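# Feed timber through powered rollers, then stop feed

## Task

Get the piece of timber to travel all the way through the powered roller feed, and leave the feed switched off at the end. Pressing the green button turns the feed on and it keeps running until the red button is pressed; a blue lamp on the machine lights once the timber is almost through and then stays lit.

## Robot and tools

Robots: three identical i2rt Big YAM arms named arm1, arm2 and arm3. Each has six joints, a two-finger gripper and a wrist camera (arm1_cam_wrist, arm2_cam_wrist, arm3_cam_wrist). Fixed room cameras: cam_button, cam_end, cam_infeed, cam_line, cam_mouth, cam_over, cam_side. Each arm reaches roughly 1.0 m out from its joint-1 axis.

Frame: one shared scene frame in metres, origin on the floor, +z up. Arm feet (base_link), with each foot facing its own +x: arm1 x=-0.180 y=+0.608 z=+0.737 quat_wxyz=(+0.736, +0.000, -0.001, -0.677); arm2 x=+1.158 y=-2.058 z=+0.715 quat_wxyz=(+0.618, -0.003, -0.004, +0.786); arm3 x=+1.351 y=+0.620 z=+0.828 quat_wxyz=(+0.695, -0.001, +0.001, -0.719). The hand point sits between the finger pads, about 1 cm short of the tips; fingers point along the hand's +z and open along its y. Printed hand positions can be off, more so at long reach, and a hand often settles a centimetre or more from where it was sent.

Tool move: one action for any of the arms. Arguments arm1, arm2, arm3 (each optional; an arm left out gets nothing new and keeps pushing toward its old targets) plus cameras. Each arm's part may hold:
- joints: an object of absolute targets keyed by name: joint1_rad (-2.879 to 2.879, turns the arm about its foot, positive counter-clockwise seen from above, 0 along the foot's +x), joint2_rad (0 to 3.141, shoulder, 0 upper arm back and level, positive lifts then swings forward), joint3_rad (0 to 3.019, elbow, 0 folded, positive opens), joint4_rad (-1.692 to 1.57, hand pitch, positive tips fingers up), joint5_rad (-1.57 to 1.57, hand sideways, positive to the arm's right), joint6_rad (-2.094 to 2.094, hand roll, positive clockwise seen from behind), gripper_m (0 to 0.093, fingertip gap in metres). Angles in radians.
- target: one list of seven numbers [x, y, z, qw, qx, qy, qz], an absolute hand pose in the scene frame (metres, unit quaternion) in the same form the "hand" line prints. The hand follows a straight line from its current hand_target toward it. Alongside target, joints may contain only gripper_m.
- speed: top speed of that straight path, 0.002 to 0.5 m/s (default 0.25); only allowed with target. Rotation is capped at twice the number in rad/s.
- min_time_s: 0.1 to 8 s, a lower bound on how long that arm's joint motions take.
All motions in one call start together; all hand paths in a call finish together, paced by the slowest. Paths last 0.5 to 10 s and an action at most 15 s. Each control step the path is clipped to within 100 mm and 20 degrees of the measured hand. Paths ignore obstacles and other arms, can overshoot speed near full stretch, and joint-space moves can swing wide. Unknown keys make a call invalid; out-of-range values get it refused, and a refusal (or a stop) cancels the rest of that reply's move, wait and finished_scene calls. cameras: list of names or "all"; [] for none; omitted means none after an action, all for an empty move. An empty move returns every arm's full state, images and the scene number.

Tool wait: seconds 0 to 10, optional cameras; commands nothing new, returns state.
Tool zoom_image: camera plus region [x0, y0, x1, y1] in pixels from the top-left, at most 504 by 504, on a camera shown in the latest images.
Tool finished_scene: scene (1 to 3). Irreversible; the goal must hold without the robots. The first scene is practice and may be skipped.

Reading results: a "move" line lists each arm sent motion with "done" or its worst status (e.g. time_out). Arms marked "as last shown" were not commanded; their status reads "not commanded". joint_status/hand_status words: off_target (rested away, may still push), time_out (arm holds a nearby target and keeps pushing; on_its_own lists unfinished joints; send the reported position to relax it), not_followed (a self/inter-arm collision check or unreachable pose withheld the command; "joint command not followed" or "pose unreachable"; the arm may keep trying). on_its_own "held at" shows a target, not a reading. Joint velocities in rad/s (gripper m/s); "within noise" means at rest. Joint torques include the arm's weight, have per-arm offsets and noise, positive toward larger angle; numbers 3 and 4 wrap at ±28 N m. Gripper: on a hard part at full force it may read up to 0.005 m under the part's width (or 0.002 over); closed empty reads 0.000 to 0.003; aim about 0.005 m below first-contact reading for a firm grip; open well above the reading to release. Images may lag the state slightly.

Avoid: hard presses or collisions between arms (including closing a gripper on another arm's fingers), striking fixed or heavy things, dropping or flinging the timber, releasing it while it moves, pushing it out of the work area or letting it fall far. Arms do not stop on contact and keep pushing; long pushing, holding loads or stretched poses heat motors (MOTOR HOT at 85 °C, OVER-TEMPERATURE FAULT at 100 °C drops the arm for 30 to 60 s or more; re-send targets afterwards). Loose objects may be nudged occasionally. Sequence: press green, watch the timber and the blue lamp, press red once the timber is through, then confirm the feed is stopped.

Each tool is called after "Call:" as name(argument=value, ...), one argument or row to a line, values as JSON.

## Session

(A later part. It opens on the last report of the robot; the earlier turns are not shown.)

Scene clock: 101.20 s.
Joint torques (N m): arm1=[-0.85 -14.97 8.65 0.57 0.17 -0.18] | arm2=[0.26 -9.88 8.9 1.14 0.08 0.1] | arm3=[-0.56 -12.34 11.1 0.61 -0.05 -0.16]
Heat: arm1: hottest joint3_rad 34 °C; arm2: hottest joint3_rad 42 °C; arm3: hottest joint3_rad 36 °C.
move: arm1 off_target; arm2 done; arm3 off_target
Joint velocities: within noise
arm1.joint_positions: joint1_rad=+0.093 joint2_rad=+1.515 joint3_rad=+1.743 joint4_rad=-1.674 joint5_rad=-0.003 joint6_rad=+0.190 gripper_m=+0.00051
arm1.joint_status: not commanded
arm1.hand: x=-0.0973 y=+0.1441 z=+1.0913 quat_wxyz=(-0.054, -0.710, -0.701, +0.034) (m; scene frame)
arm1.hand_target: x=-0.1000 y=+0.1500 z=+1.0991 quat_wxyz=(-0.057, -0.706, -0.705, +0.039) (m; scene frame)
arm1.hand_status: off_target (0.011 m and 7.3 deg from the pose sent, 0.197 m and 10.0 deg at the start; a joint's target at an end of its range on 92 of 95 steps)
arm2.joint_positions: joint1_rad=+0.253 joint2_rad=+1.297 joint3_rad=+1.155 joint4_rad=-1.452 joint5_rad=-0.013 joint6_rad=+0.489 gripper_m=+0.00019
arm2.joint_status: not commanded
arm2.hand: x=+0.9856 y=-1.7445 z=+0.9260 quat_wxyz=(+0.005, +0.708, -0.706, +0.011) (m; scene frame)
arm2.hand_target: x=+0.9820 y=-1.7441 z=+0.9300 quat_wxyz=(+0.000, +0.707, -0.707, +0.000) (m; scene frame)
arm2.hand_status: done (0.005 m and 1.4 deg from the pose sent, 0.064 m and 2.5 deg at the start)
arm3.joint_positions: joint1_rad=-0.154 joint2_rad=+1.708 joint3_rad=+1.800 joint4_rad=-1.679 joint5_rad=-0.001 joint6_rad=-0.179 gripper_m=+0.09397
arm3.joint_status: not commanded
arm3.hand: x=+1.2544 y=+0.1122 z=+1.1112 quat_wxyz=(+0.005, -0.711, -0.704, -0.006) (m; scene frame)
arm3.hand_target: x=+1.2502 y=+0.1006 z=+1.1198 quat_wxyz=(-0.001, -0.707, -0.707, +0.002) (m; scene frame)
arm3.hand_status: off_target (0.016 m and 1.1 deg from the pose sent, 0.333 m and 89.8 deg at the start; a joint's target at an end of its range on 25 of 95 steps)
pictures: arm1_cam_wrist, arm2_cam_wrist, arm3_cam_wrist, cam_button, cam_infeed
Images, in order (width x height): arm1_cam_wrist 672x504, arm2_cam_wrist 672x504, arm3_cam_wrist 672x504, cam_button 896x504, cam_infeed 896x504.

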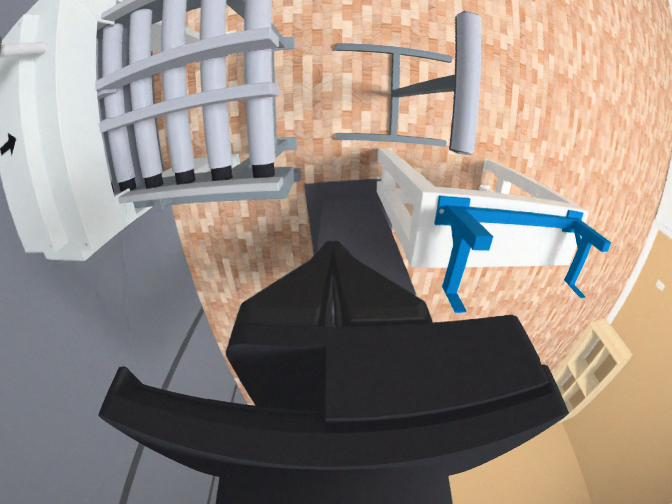

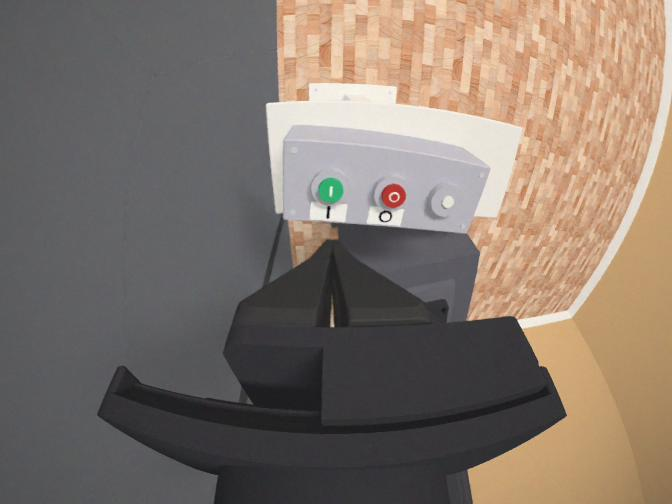

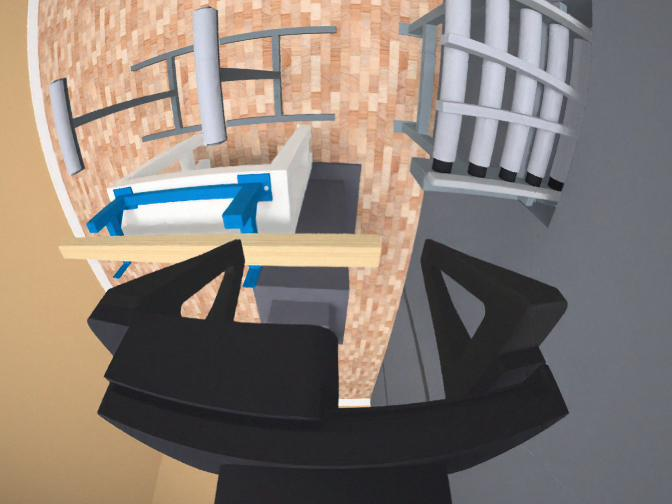

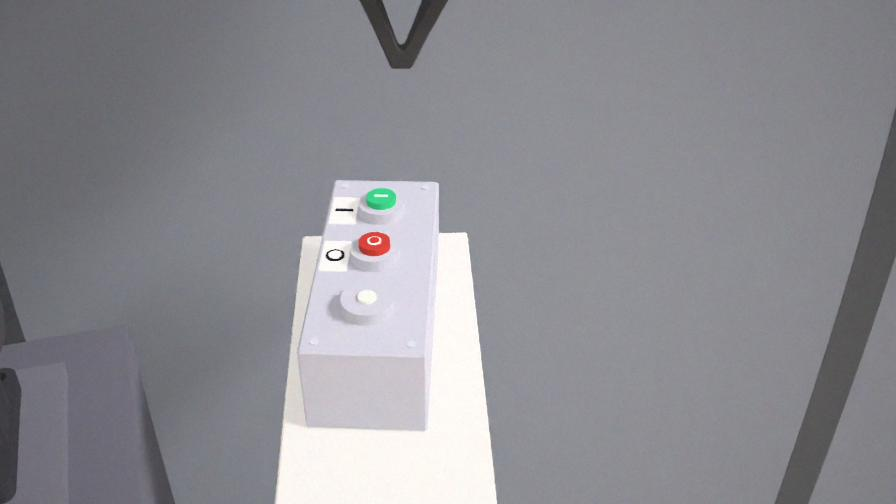

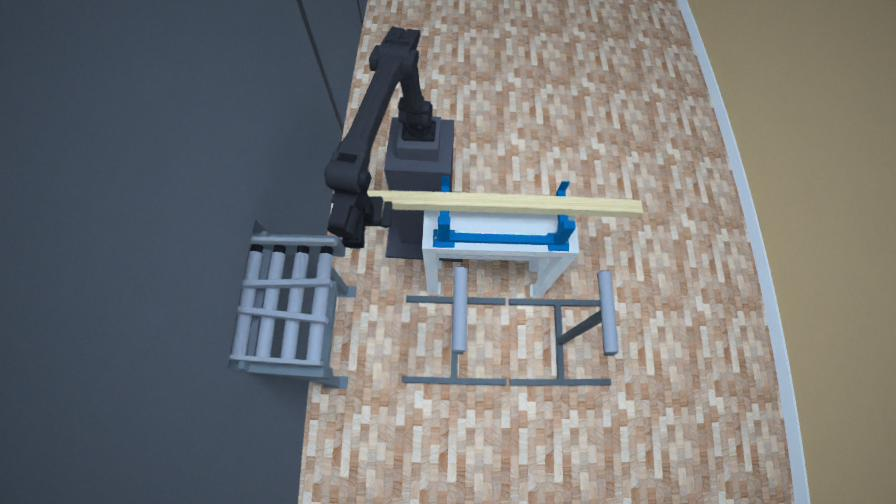

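Call:
move(
  arm2={"target": [0.9800, -1.748, 0.865, 0, 0.707, -0.707, 0], "speed": 0.1},
  cameras=["arm2_cam_wrist", "cam_button"],
)

Scene clock: 124.77 s.
Joint torques (N m): arm1=[-0.85 -14.92 8.65 0.57 0.18 -0.19] | arm2=[0.26 -7.77 8.68 1.21 0.1 0.07] | arm3=[0.09 -12.51 11.29 0.47 -0.1 -0.19]
Heat: arm1: hottest joint3_rad 33 °C; arm2: hottest joint3_rad 38 °C; arm3: hottest joint3_rad 38 °C.
move: arm2 done
Joint velocities: within noise
arm1, arm3: as last shown
arm2.joint_positions: joint1_rad=+0.265 joint2_rad=+1.305 joint3_rad=+1.008 joint4_rad=-1.274 joint5_rad=-0.013 joint6_rad=+0.501 gripper_m=+0.00019
arm2.joint_status: not commanded
arm2.hand: x=+0.9845 y=-1.7501 z=+0.8683 quat_wxyz=(+0.002, +0.708, -0.707, +0.001) (m; scene frame)
arm2.hand_target: x=+0.9801 y=-1.7481 z=+0.8650 quat_wxyz=(+0.000, +0.707, -0.707, +0.000) (m; scene frame)
arm2.hand_status: done (0.006 m and 0.2 deg from the pose sent, 0.061 m and 1.4 deg at the start)
pictures: arm2_cam_wrist, cam_button
Images, in order (width x height): arm2_cam_wrist 672x504, cam_button 896x504.

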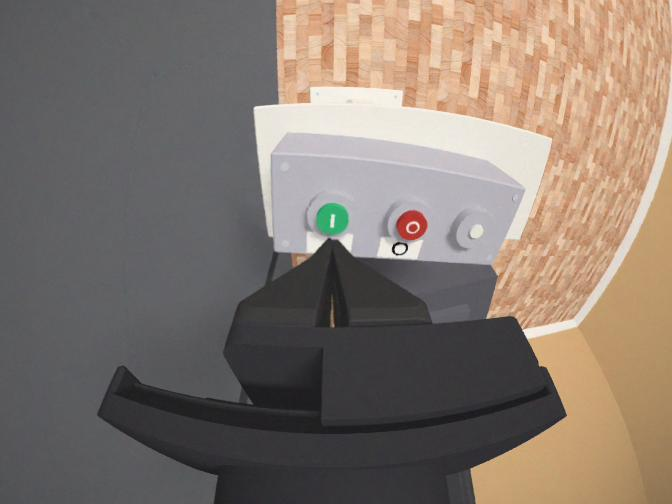

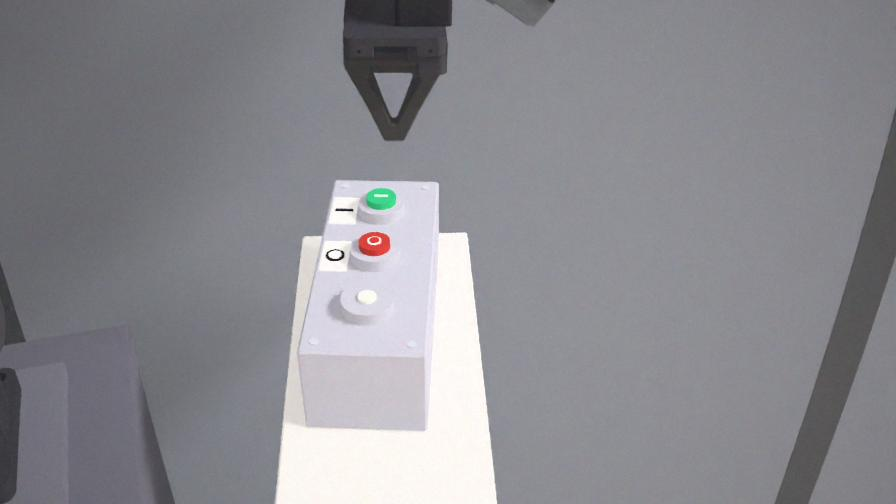

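Call:
move(
  arm2={"target": [0.9790, -1.748, 0.838, 0, 0.707, -0.707, 0], "speed": 0.06},
  cameras=["arm2_cam_wrist", "cam_button"],
)

Call:
zoom_image(
  camera="cam_button",
  region=[290, 40, 542, 240],
)

Scene clock: 127.97 s.
Joint torques (N m): arm1=[-0.85 -14.92 8.65 0.55 0.17 -0.19] | arm2=[0.56 -7.88 8.5 1.21 0.1 0.09] | arm3=[-0.91 -12.28 11.3 0.34 -0.11 -0.23]
Heat: arm1: hottest joint3_rad 33 °C; arm2: hottest joint3_rad 38 °C; arm3: hottest joint3_rad 38 °C.
move: arm2 done
Joint velocities: within noise
arm1, arm3: as last shown
arm2.joint_positions: joint1_rad=+0.269 joint2_rad=+1.332 joint3_rad=+0.958 joint4_rad=-1.197 joint5_rad=-0.013 joint6_rad=+0.504 gripper_m=+0.00019
arm2.joint_status: not commanded
arm2.hand: x=+0.9833 y=-1.7498 z=+0.8415 quat_wxyz=(+0.002, +0.708, -0.706, +0.000) (m; scene frame)
arm2.hand_target: x=+0.9790 y=-1.7481 z=+0.8381 quat_wxyz=(+0.000, +0.707, -0.707, +0.000) (m; scene frame)
arm2.hand_status: done (0.006 m and 0.2 deg from the pose sent, 0.031 m and 0.2 deg at the start)
pictures: arm2_cam_wrist, cam_button
Images, in order (width x height): arm2_cam_wrist 672x504, cam_button 896x504.

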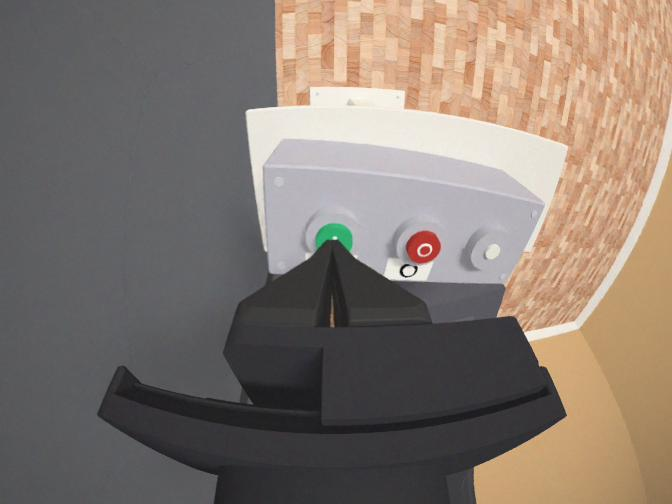

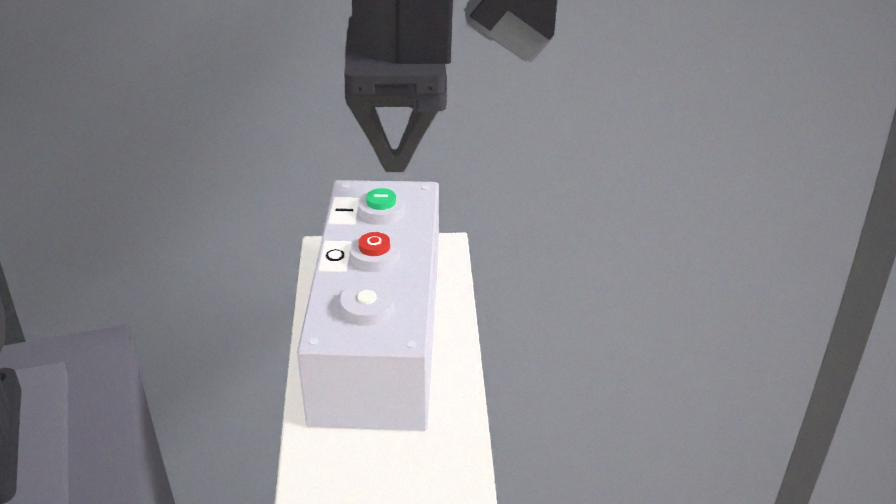

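Scaled by 2.000 from the camera's 896x504 image, which has a finer 1280x720 frame.

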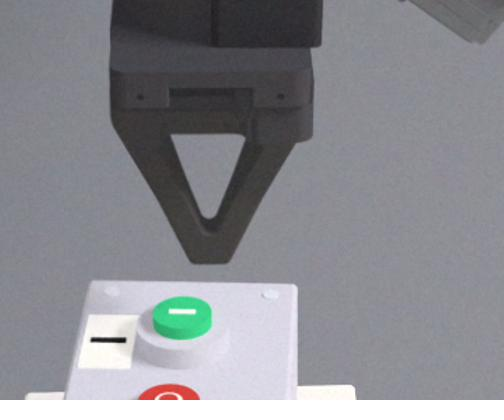

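Call:
move(
  arm2={"target": [0.9790, -1.757, 0.830, 0, 0.707, -0.707, 0], "speed": 0.06},
  cameras=["arm2_cam_wrist", "cam_button"],
)

Call:
zoom_image(
  camera="cam_button",
  region=[290, 40, 542, 240],
)

Call:
zoom_image(
  camera="arm2_cam_wrist",
  region=[236, 130, 488, 330],
)

Scene clock: 134.30 s.
Joint torques (N m): arm1=[-0.79 -14.92 8.65 0.57 0.17 -0.19] | arm2=[0.44 -8.64 8.23 1.13 0.1 0.09] | arm3=[-0.26 -12.63 11.4 0.51 -0.02 -0.19]
Heat: arm1: hottest joint3_rad 33 °C; arm2: hottest joint3_rad 37 °C; arm3: hottest joint3_rad 38 °C.
move: arm2 done
Joint velocities: within noise
arm1, arm3: as last shown
arm2.joint_positions: joint1_rad=+0.282 joint2_rad=+1.332 joint3_rad=+0.926 joint4_rad=-1.175 joint5_rad=-0.013 joint6_rad=+0.517 gripper_m=+0.00019
arm2.joint_status: not commanded
arm2.hand: x=+0.9830 y=-1.7583 z=+0.8300 quat_wxyz=(+0.003, +0.708, -0.706, +0.006) (m; scene frame)
arm2.hand_target: x=+0.9791 y=-1.7570 z=+0.8301 quat_wxyz=(+0.000, +0.707, -0.707, +0.000) (m; scene frame)
arm2.hand_status: done (0.004 m and 0.7 deg from the pose sent, 0.014 m and 0.2 deg at the start)
pictures: arm2_cam_wrist, cam_button
Images, in order (width x height): arm2_cam_wrist 672x504, cam_button 896x504.

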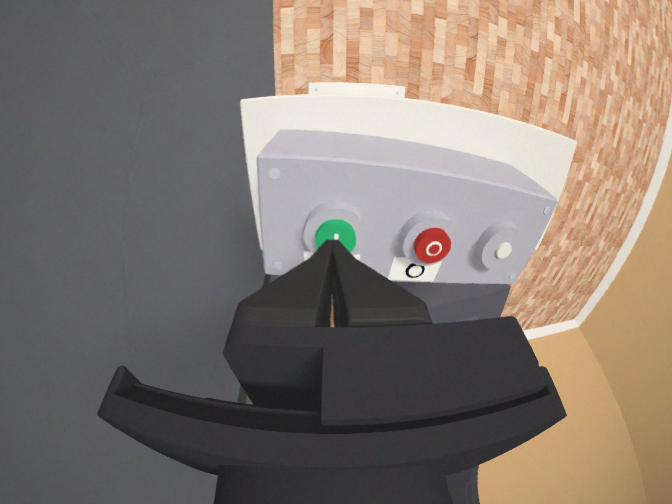

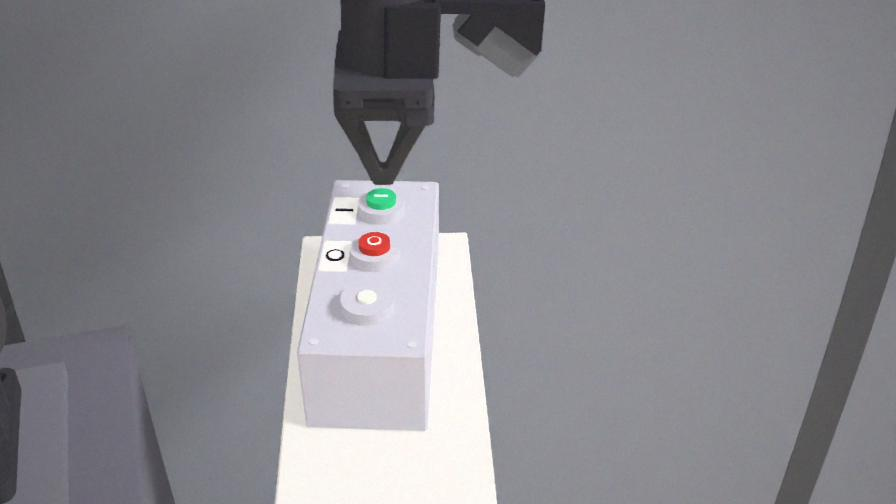

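Scaled by 2.000 from the camera's 896x504 image, which has a finer 1280x720 frame.

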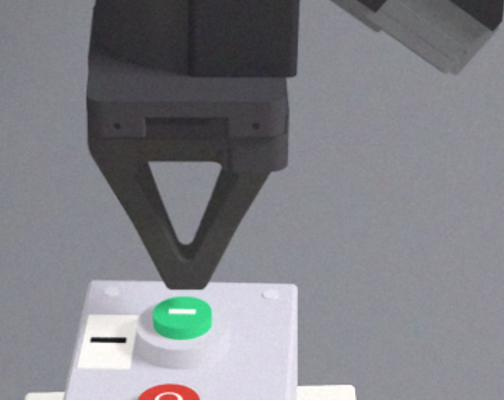

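Scaled by 2.000 from the camera's 672x504 image, which has a finer 960x720 frame.

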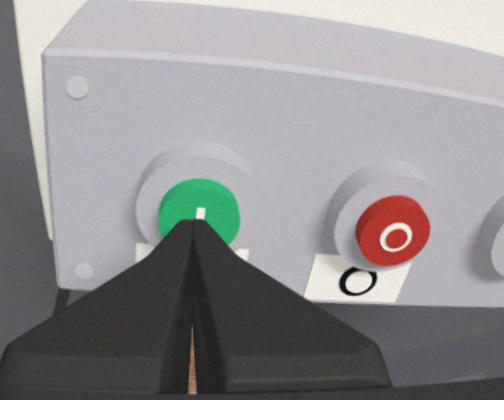

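Call:
move(
  arm2={"target": [0.9790, -1.758, 0.818, 0, 0.707, -0.707, 0], "speed": 0.06},
  cameras=["arm2_cam_wrist", "cam_button"],
)

Call:
zoom_image(
  camera="cam_button",
  region=[290, 120, 542, 320],
)

Call:
zoom_image(
  camera="arm2_cam_wrist",
  region=[236, 130, 488, 330],
)

Scene clock: 136.77 s.
Joint torques (N m): arm1=[-0.85 -14.92 8.65 0.58 0.18 -0.19] | arm2=[0.38 -7.71 8.13 1.21 0.1 0.09] | arm3=[-0.79 -11.63 11.14 0.36 -0.09 -0.16]
Heat: arm1: hottest joint3_rad 33 °C; arm2: hottest joint3_rad 37 °C; arm3: hottest joint3_rad 38 °C.
move: arm2 done
Joint velocities: within noise
arm1, arm3: as last shown
arm2.joint_positions: joint1_rad=+0.283 joint2_rad=+1.332 joint3_rad=+0.903 joint4_rad=-1.140 joint5_rad=-0.013 joint6_rad=+0.519 gripper_m=+0.00019
arm2.joint_status: not commanded
arm2.hand: x=+0.9829 y=-1.7590 z=+0.8220 quat_wxyz=(+0.001, +0.708, -0.707, +0.000) (m; scene frame)
arm2.hand_target: x=+0.9791 y=-1.7581 z=+0.8181 quat_wxyz=(+0.000, +0.707, -0.707, +0.000) (m; scene frame)
arm2.hand_status: done (0.006 m and 0.2 deg from the pose sent, 0.013 m and 0.7 deg at the start)
pictures: arm2_cam_wrist, cam_button
Images, in order (width x height): arm2_cam_wrist 672x504, cam_button 896x504.

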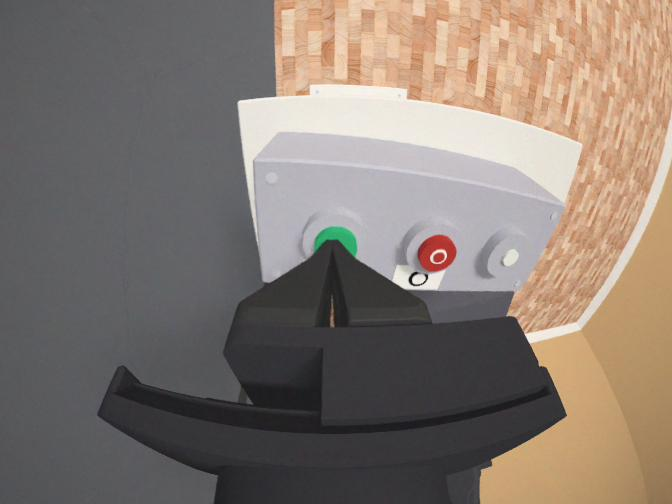

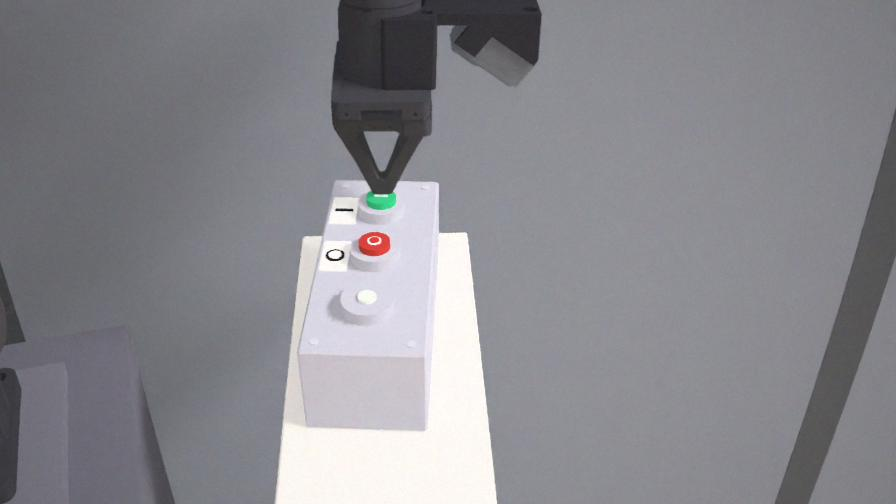

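Scaled by 2.000 from the camera's 896x504 image, which has a finer 1280x720 frame.

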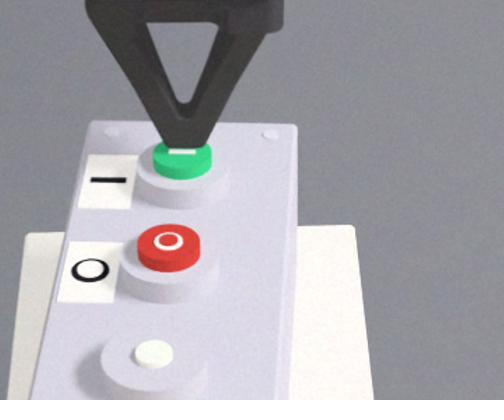

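Scaled by 2.000 from the camera's 672x504 image, which has a finer 960x720 frame.

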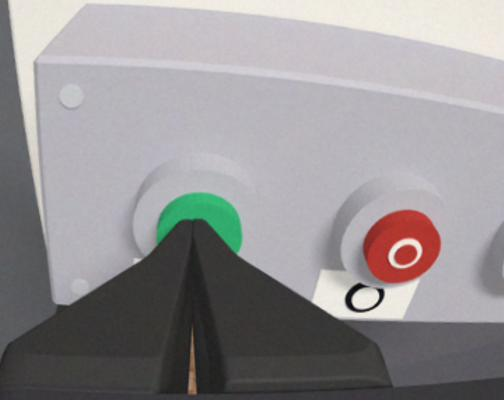

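Call:
move(
  arm2={"target": [0.9800, -1.758, 0.806, 0, 0.707, -0.707, 0], "speed": 0.05},
  cameras=["cam_button"],
)

Call:
zoom_image(
  camera="cam_button",
  region=[290, 120, 542, 320],
)

Scene clock: 139.13 s.
Joint torques (N m): arm1=[-0.85 -14.92 8.65 0.57 0.18 -0.19] | arm2=[0.21 -6.42 7.36 1.51 0.11 0.08] | arm3=[-0.21 -12.28 11.15 0.57 -0.05 -0.14]
Heat: arm1: hottest joint3_rad 33 °C; arm2: hottest joint3_rad 37 °C; arm3: hottest joint3_rad 38 °C.
move: arm2 off_target
Joint velocities: within noise
arm1, arm3: as last shown
arm2.joint_positions: joint1_rad=+0.283 joint2_rad=+1.333 joint3_rad=+0.891 joint4_rad=-1.112 joint5_rad=-0.013 joint6_rad=+0.519 gripper_m=+0.00019
arm2.joint_status: not commanded
arm2.hand: x=+0.9820 y=-1.7574 z=+0.8175 quat_wxyz=(-0.001, +0.708, -0.706, -0.008) (m; scene frame)
arm2.hand_target: x=+0.9803 y=-1.7584 z=+0.8063 quat_wxyz=(+0.000, +0.707, -0.707, +0.000) (m; scene frame)
arm2.hand_status: off_target (0.012 m and 0.9 deg from the pose sent, 0.016 m and 0.2 deg at the start)
pictures: cam_button
Images, in order (width x height): cam_button 896x504.

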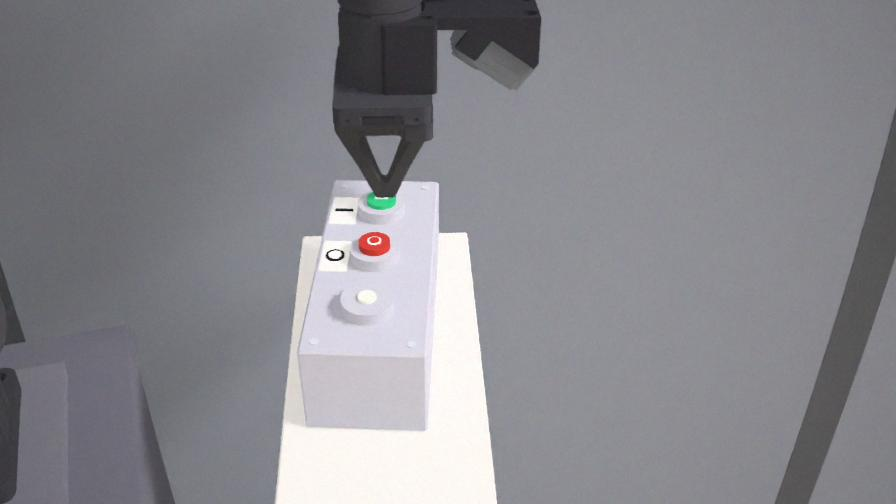

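Scaled by 2.000 from the camera's 896x504 image, which has a finer 1280x720 frame.

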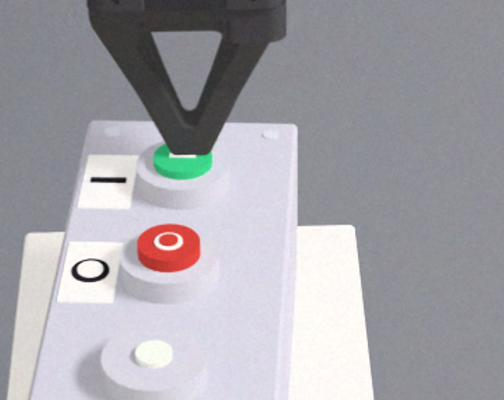

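Call:
move(
  arm2={"target": [0.9800, -1.759, 0.794, 0, 0.707, -0.707, 0], "speed": 0.05},
  cameras=["cam_button", "cam_mouth", "cam_over", "cam_end"],
)

Call:
zoom_image(
  camera="cam_button",
  region=[290, 120, 542, 320],
)

Scene clock: 143.07 s.
Joint torques (N m): arm1=[-0.85 -14.97 8.64 0.57 0.17 -0.19] | arm2=[0.56 -5.42 6.38 2.17 0.11 0.09] | arm3=[-0.5 -12.57 11.29 0.49 -0.17 -0.19]
Heat: arm1: hottest joint3_rad 33 °C; arm2: hottest joint3_rad 37 °C; arm3: hottest joint3_rad 38 °C.
move: arm2 off_target
Joint velocities: within noise
arm1, arm3: as last shown
arm2.joint_positions: joint1_rad=+0.283 joint2_rad=+1.333 joint3_rad=+0.881 joint4_rad=-1.091 joint5_rad=-0.013 joint6_rad=+0.519 gripper_m=+0.00019
arm2.joint_status: not commanded
arm2.hand: x=+0.9814 y=-1.7563 z=+0.8143 quat_wxyz=(-0.002, +0.708, -0.706, -0.013) (m; scene frame)
arm2.hand_target: x=+0.9807 y=-1.7598 z=+0.7949 quat_wxyz=(+0.000, +0.707, -0.707, +0.000) (m; scene frame)
arm2.hand_status: off_target (0.021 m and 1.5 deg from the pose sent, 0.024 m and 0.9 deg at the start)
pictures: cam_button, cam_end, cam_mouth, cam_over
Images, in order (width x height): cam_button 896x504, cam_end 896x504, cam_mouth 896x504, cam_over 896x504.

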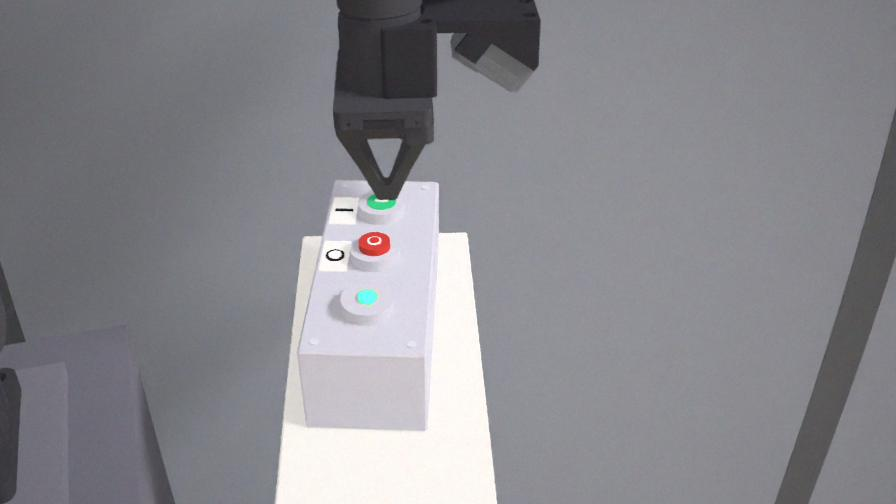

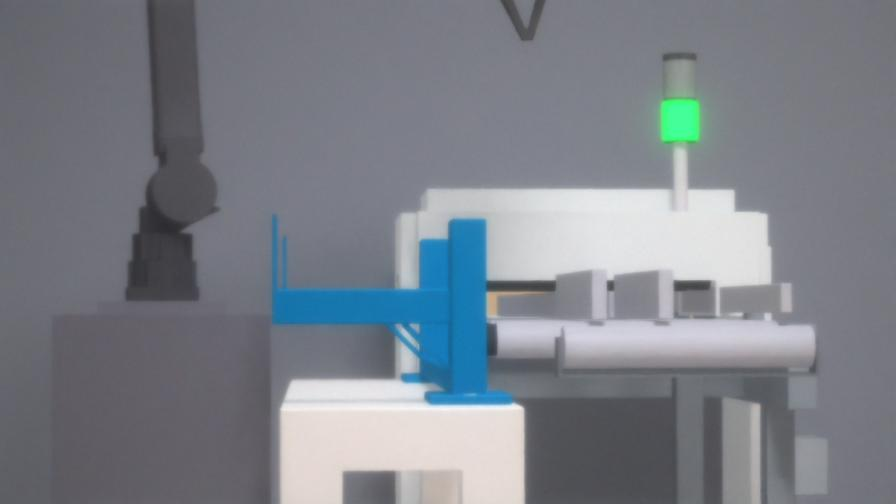

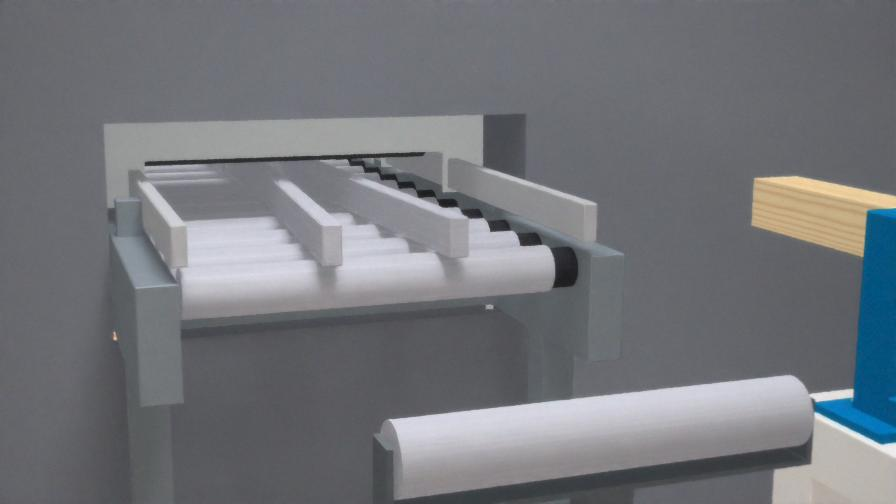

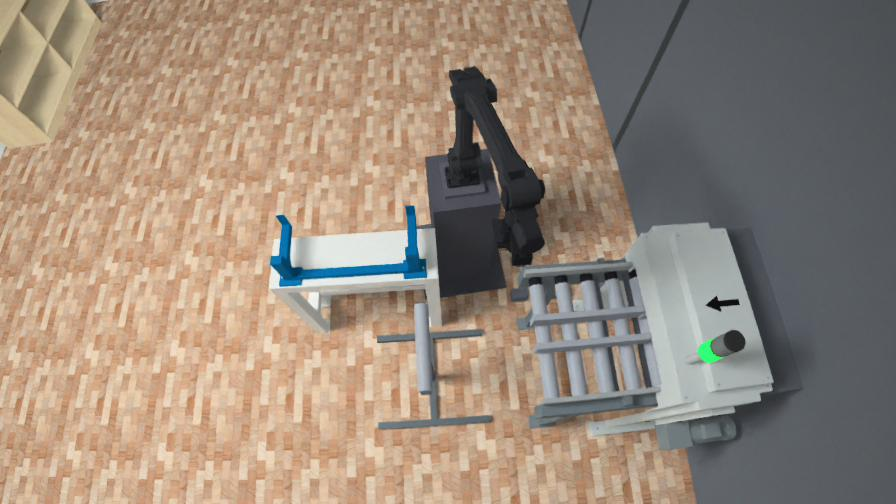

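Scaled by 2.000 from the camera's 896x504 image, which has a finer 1280x720 frame.

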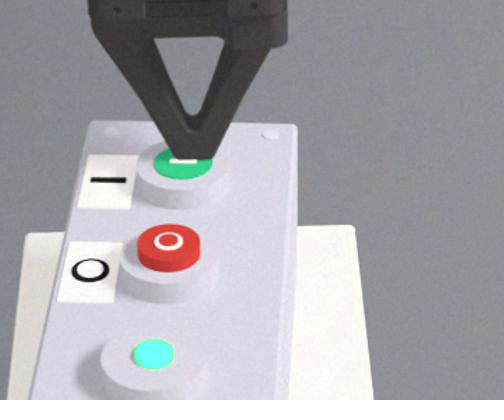

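Call:
move(
  arm2={"target": [0.9800, -1.757, 0.845, 0, 0.707, -0.707, 0], "speed": 0.1},
)

Call:
move(
  arm2={"target": [1.0340, -1.762, 0.835, 0, 0.707, -0.707, 0], "speed": 0.1},
  cameras=["cam_button", "arm2_cam_wrist"],
)

Call:
zoom_image(
  camera="cam_button",
  region=[290, 120, 542, 320],
)

Call:
zoom_image(
  camera="arm2_cam_wrist",
  region=[236, 130, 488, 330],
)

Scene clock: 146.87 s.
Joint torques (N m): arm1=[-0.85 -14.92 8.66 0.57 0.18 -0.19] | arm2=[-0.09 -9.29 11.43 0.2 0.09 0.05] | arm3=[-1.08 -12.28 11.41 0.54 -0.09 -0.14]
Heat: arm1: hottest joint3_rad 33 °C; arm2: hottest joint3_rad 37 °C; arm3: hottest joint3_rad 39 °C.
move: arm2 off_target
Joint velocities: within noise
arm1, arm3: as last shown
arm2.joint_positions: joint1_rad=+0.283 joint2_rad=+1.322 joint3_rad=+0.909 joint4_rad=-1.196 joint5_rad=-0.013 joint6_rad=+0.519 gripper_m=+0.00019
arm2.joint_status: not commanded
arm2.hand: x=+0.9884 y=-1.7688 z=+0.8275 quat_wxyz=(+0.007, +0.707, -0.707, +0.019) (m; scene frame)
arm2.hand_target: x=+0.9803 y=-1.7575 z=+0.8450 quat_wxyz=(+0.000, +0.707, -0.707, +0.000) (m; scene frame)
arm2.hand_status: off_target (0.023 m and 2.3 deg from the pose sent, 0.031 m and 1.5 deg at the start)
pictures: none

Scene clock: 148.27 s.
Joint torques (N m): arm1=[-0.85 -14.97 8.65 0.55 0.17 -0.19] | arm2=[-1.08 -8.23 8.27 1.07 0.02 -0.12] | arm3=[-0.21 -12.57 11.15 0.49 -0.1 -0.21]
Heat: arm1: hottest joint3_rad 33 °C; arm2: hottest joint3_rad 36 °C; arm3: hottest joint3_rad 39 °C.
move: arm2 done
Joint velocities: within noise
arm1.joint_positions: joint1_rad=+0.093 joint2_rad=+1.515 joint3_rad=+1.743 joint4_rad=-1.674 joint5_rad=-0.003 joint6_rad=+0.190 gripper_m=+0.00051
arm1.joint_status: not commanded
arm1.hand: x=-0.0973 y=+0.1441 z=+1.0913 quat_wxyz=(-0.054, -0.710, -0.701, +0.034) (m; scene frame)
arm1.hand_target: x=-0.1000 y=+0.1500 z=+1.0991 quat_wxyz=(-0.057, -0.706, -0.705, +0.039) (m; scene frame)
arm1.hand_status: not commanded
arm2.joint_positions: joint1_rad=+0.158 joint2_rad=+1.260 joint3_rad=+0.864 joint4_rad=-1.196 joint5_rad=-0.011 joint6_rad=+0.400 gripper_m=+0.00019
arm2.joint_status: not commanded
arm2.hand: x=+1.0327 y=-1.7656 z=+0.8315 quat_wxyz=(+0.004, +0.705, -0.709, +0.010) (m; scene frame)
arm2.hand_target: x=+1.0340 y=-1.7620 z=+0.8350 quat_wxyz=(+0.000, +0.707, -0.707, +0.000) (m; scene frame)
arm2.hand_status: done (0.005 m and 1.3 deg from the pose sent, 0.047 m and 2.3 deg at the start)
arm3.joint_positions: joint1_rad=-0.154 joint2_rad=+1.708 joint3_rad=+1.800 joint4_rad=-1.679 joint5_rad=-0.001 joint6_rad=-0.179 gripper_m=+0.09397
arm3.joint_status: not commanded
arm3.hand: x=+1.2544 y=+0.1122 z=+1.1112 quat_wxyz=(+0.005, -0.711, -0.704, -0.006) (m; scene frame)
arm3.hand_target: x=+1.2502 y=+0.1006 z=+1.1198 quat_wxyz=(-0.001, -0.707, -0.707, +0.002) (m; scene frame)
arm3.hand_status: not commanded
pictures: arm2_cam_wrist, cam_button
Images, in order (width x height): arm2_cam_wrist 672x504, cam_button 896x504.

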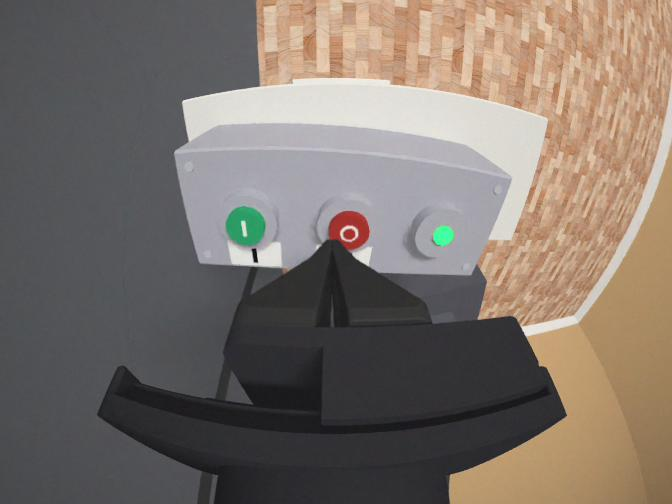

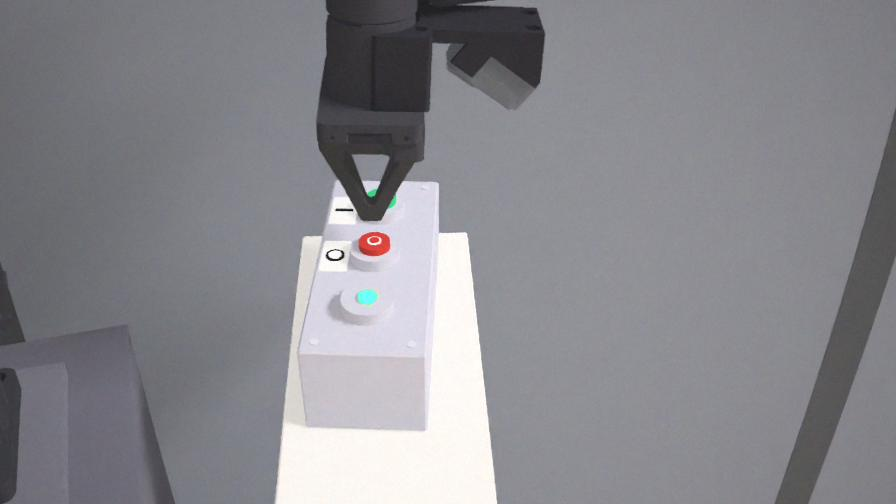

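Scaled by 2.000 from the camera's 896x504 image, which has a finer 1280x720 frame.

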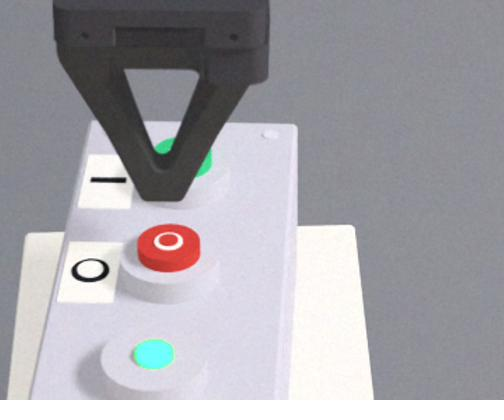

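Scaled by 2.000 from the camera's 672x504 image, which has a finer 960x720 frame.

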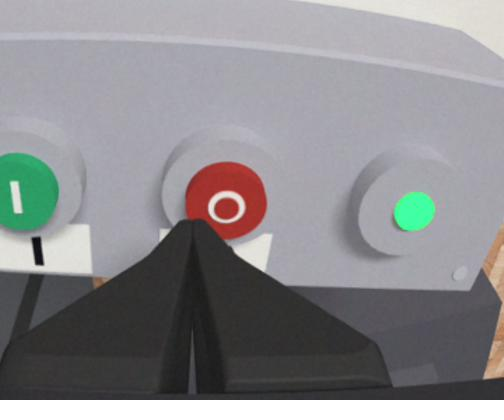

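Call:
move(
  arm2={"target": [1.0430, -1.760, 0.825, 0, 0.707, -0.707, 0], "speed": 0.1},
)

Call:
move(
  arm2={"target": [1.0430, -1.760, 0.792, 0, 0.707, -0.707, 0], "speed": 0.06},
  cameras=["cam_button", "cam_over"],
)

Call:
zoom_image(
  camera="cam_button",
  region=[290, 120, 542, 320],
)

Scene clock: 152.60 s.
Joint torques (N m): arm1=[-0.85 -14.92 8.65 0.55 0.17 -0.19] | arm2=[-1.38 -7.53 8.13 1.17 0.01 -0.14] | arm3=[0.21 -12.57 11.41 0.61 -0.14 -0.1]
Heat: arm1: hottest joint3_rad 33 °C; arm2: hottest joint3_rad 36 °C; arm3: hottest joint3_rad 39 °C.
move: arm2 done
Joint velocities: within noise
arm1, arm3: as last shown
arm2.joint_positions: joint1_rad=+0.131 joint2_rad=+1.260 joint3_rad=+0.843 joint4_rad=-1.169 joint5_rad=-0.011 joint6_rad=+0.372 gripper_m=+0.00019
arm2.joint_status: not commanded
arm2.hand: x=+1.0413 y=-1.7641 z=+0.8241 quat_wxyz=(+0.003, +0.706, -0.708, +0.007) (m; scene frame)
arm2.hand_target: x=+1.0431 y=-1.7601 z=+0.8250 quat_wxyz=(+0.000, +0.707, -0.707, +0.000) (m; scene frame)
arm2.hand_status: done (0.005 m and 0.9 deg from the pose sent, 0.013 m and 1.2 deg at the start)
pictures: none

Scene clock: 153.77 s.
Joint torques (N m): arm1=[-0.79 -14.92 8.65 0.57 0.17 -0.19] | arm2=[-1.08 -4.07 6.06 2.06 -0.01 -0.12] | arm3=[-0.21 -12.69 11.14 0.38 -0.11 -0.17]
Heat: arm1: hottest joint3_rad 33 °C; arm2: hottest joint3_rad 36 °C; arm3: hottest joint3_rad 39 °C.
move: arm2 off_target
Joint velocities: within noise
arm1, arm3: as last shown
arm2.joint_positions: joint1_rad=+0.131 joint2_rad=+1.260 joint3_rad=+0.812 joint4_rad=-1.088 joint5_rad=-0.011 joint6_rad=+0.371 gripper_m=+0.00019
arm2.joint_status: not commanded
arm2.hand: x=+1.0387 y=-1.7572 z=+0.8135 quat_wxyz=(-0.007, +0.706, -0.708, -0.016) (m; scene frame)
arm2.hand_target: x=+1.0433 y=-1.7612 z=+0.7932 quat_wxyz=(+0.000, +0.707, -0.707, +0.000) (m; scene frame)
arm2.hand_status: off_target (0.022 m and 2.0 deg from the pose sent, 0.032 m and 0.9 deg at the start)
pictures: cam_button, cam_over
Images, in order (width x height): cam_button 896x504, cam_over 896x504.

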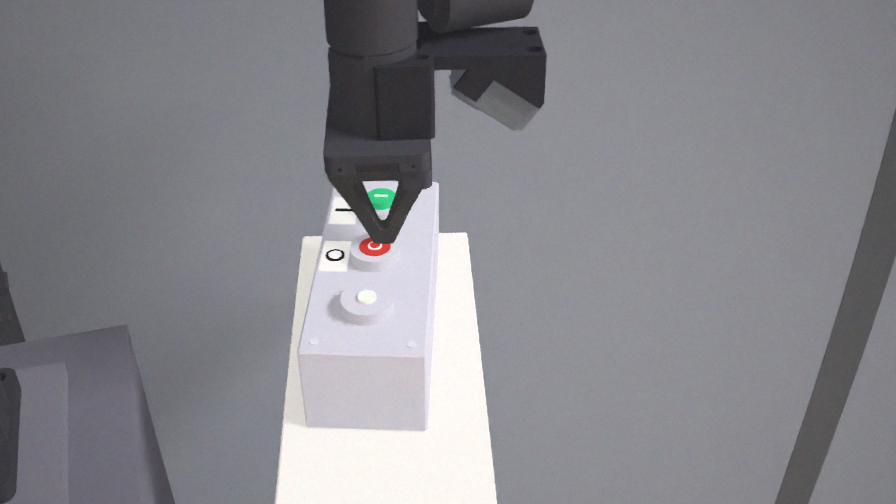

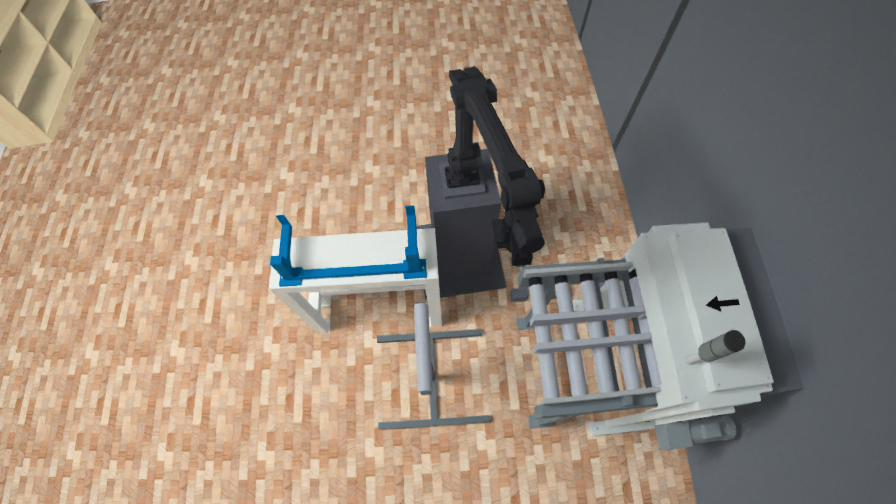

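Scaled by 2.000 from the camera's 896x504 image, which has a finer 1280x720 frame.

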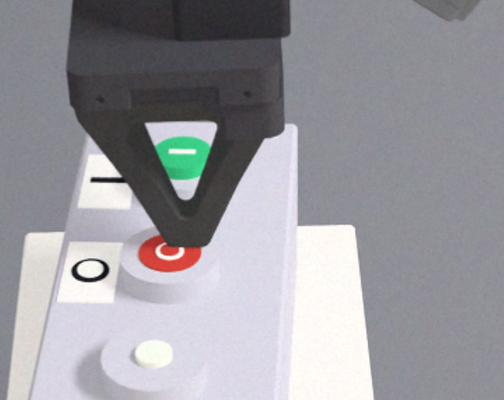

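Call:
move(
  arm2={"target": [0.9800, -1.763, 0.835, 0, 0.707, -0.707, 0], "speed": 0.1},
  arm3={"target": [1.64, 0.33, 1.0, 0, 0, 1, 0], "speed": 0.3},
  cameras=["arm3_cam_wrist", "cam_infeed", "cam_mouth", "cam_line"],
)

Scene clock: 159.70 s.
Joint torques (N m): arm1=[-0.85 -14.92 8.65 0.55 0.17 -0.19] | arm2=[0.32 -6.83 11.48 0.16 -0.11 0.09] | arm3=[0.56 -9.05 6.74 1.32 0.02 -0.16]
Heat: arm1: hottest joint3_rad 33 °C; arm2: hottest joint3_rad 36 °C; arm3: hottest joint3_rad 38 °C.
move: arm2 off_target; arm3 done
Joint velocities: within noise
arm1: as last shown
arm2.joint_positions: joint1_rad=+0.288 joint2_rad=+1.296 joint3_rad=+0.877 joint4_rad=-1.168 joint5_rad=-0.009 joint6_rad=+0.523 gripper_m=+0.00019
arm2.joint_status: not commanded
arm2.hand: x=+0.9904 y=-1.7739 z=+0.8245 quat_wxyz=(+0.001, +0.708, -0.706, +0.009) (m; scene frame)
arm2.hand_target: x=+0.9802 y=-1.7635 z=+0.8350 quat_wxyz=(+0.000, +0.707, -0.707, +0.000) (m; scene frame)
arm2.hand_status: off_target (0.018 m and 1.0 deg from the pose sent, 0.063 m and 2.0 deg at the start)
arm3.joint_positions: joint1_rad=+0.813 joint2_rad=+1.420 joint3_rad=+1.197 joint4_rad=-1.332 joint5_rad=-0.002 joint6_rad=-0.774 gripper_m=+0.09397
arm3.joint_status: not commanded
arm3.hand: x=+1.6379 y=+0.3292 z=+1.0094 quat_wxyz=(-0.005, -0.010, -1.000, +0.005) (m; scene frame)
arm3.hand_target: x=+1.6399 y=+0.3302 z=+1.0000 quat_wxyz=(+0.000, +0.000, -1.000, +0.000) (m; scene frame)
arm3.hand_status: done (0.010 m and 1.3 deg from the pose sent, 0.457 m and 90.6 deg at the start)
pictures: arm3_cam_wrist, cam_infeed, cam_line, cam_mouth
Images, in order (width x height): arm3_cam_wrist 672x504, cam_infeed 896x504, cam_line 896x504, cam_mouth 896x504.

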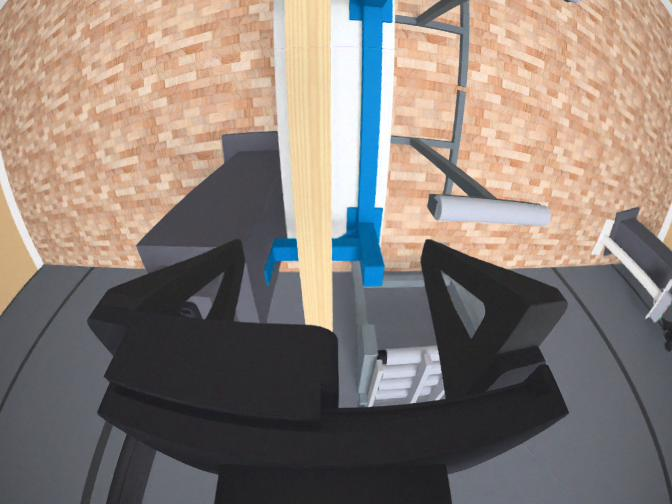

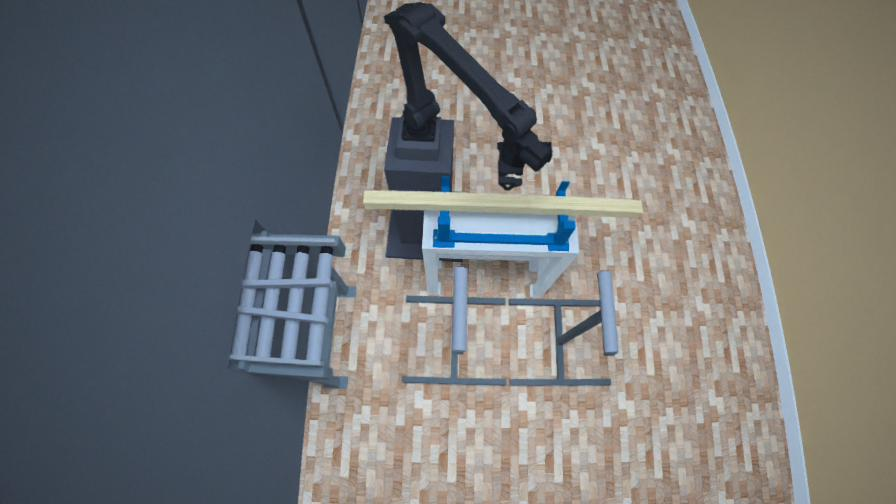

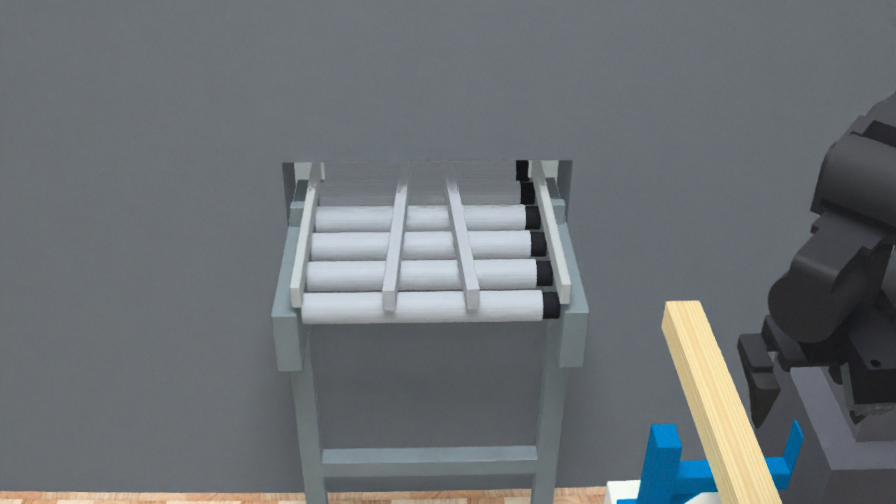

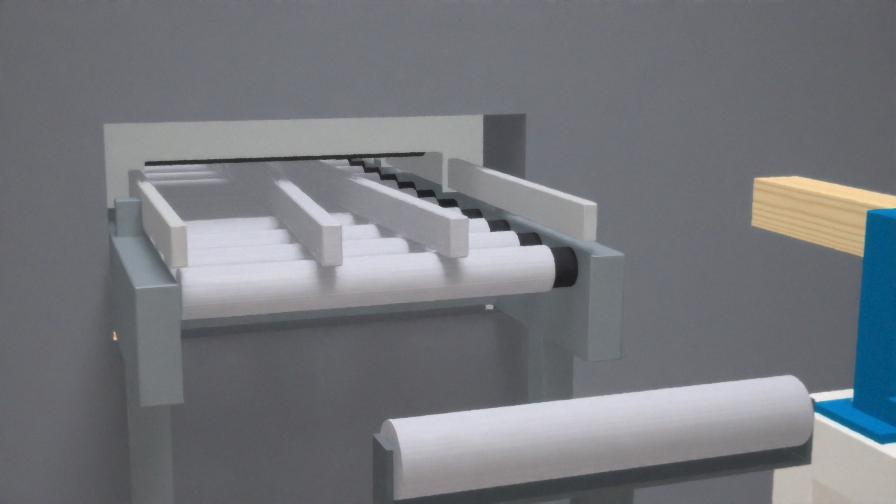

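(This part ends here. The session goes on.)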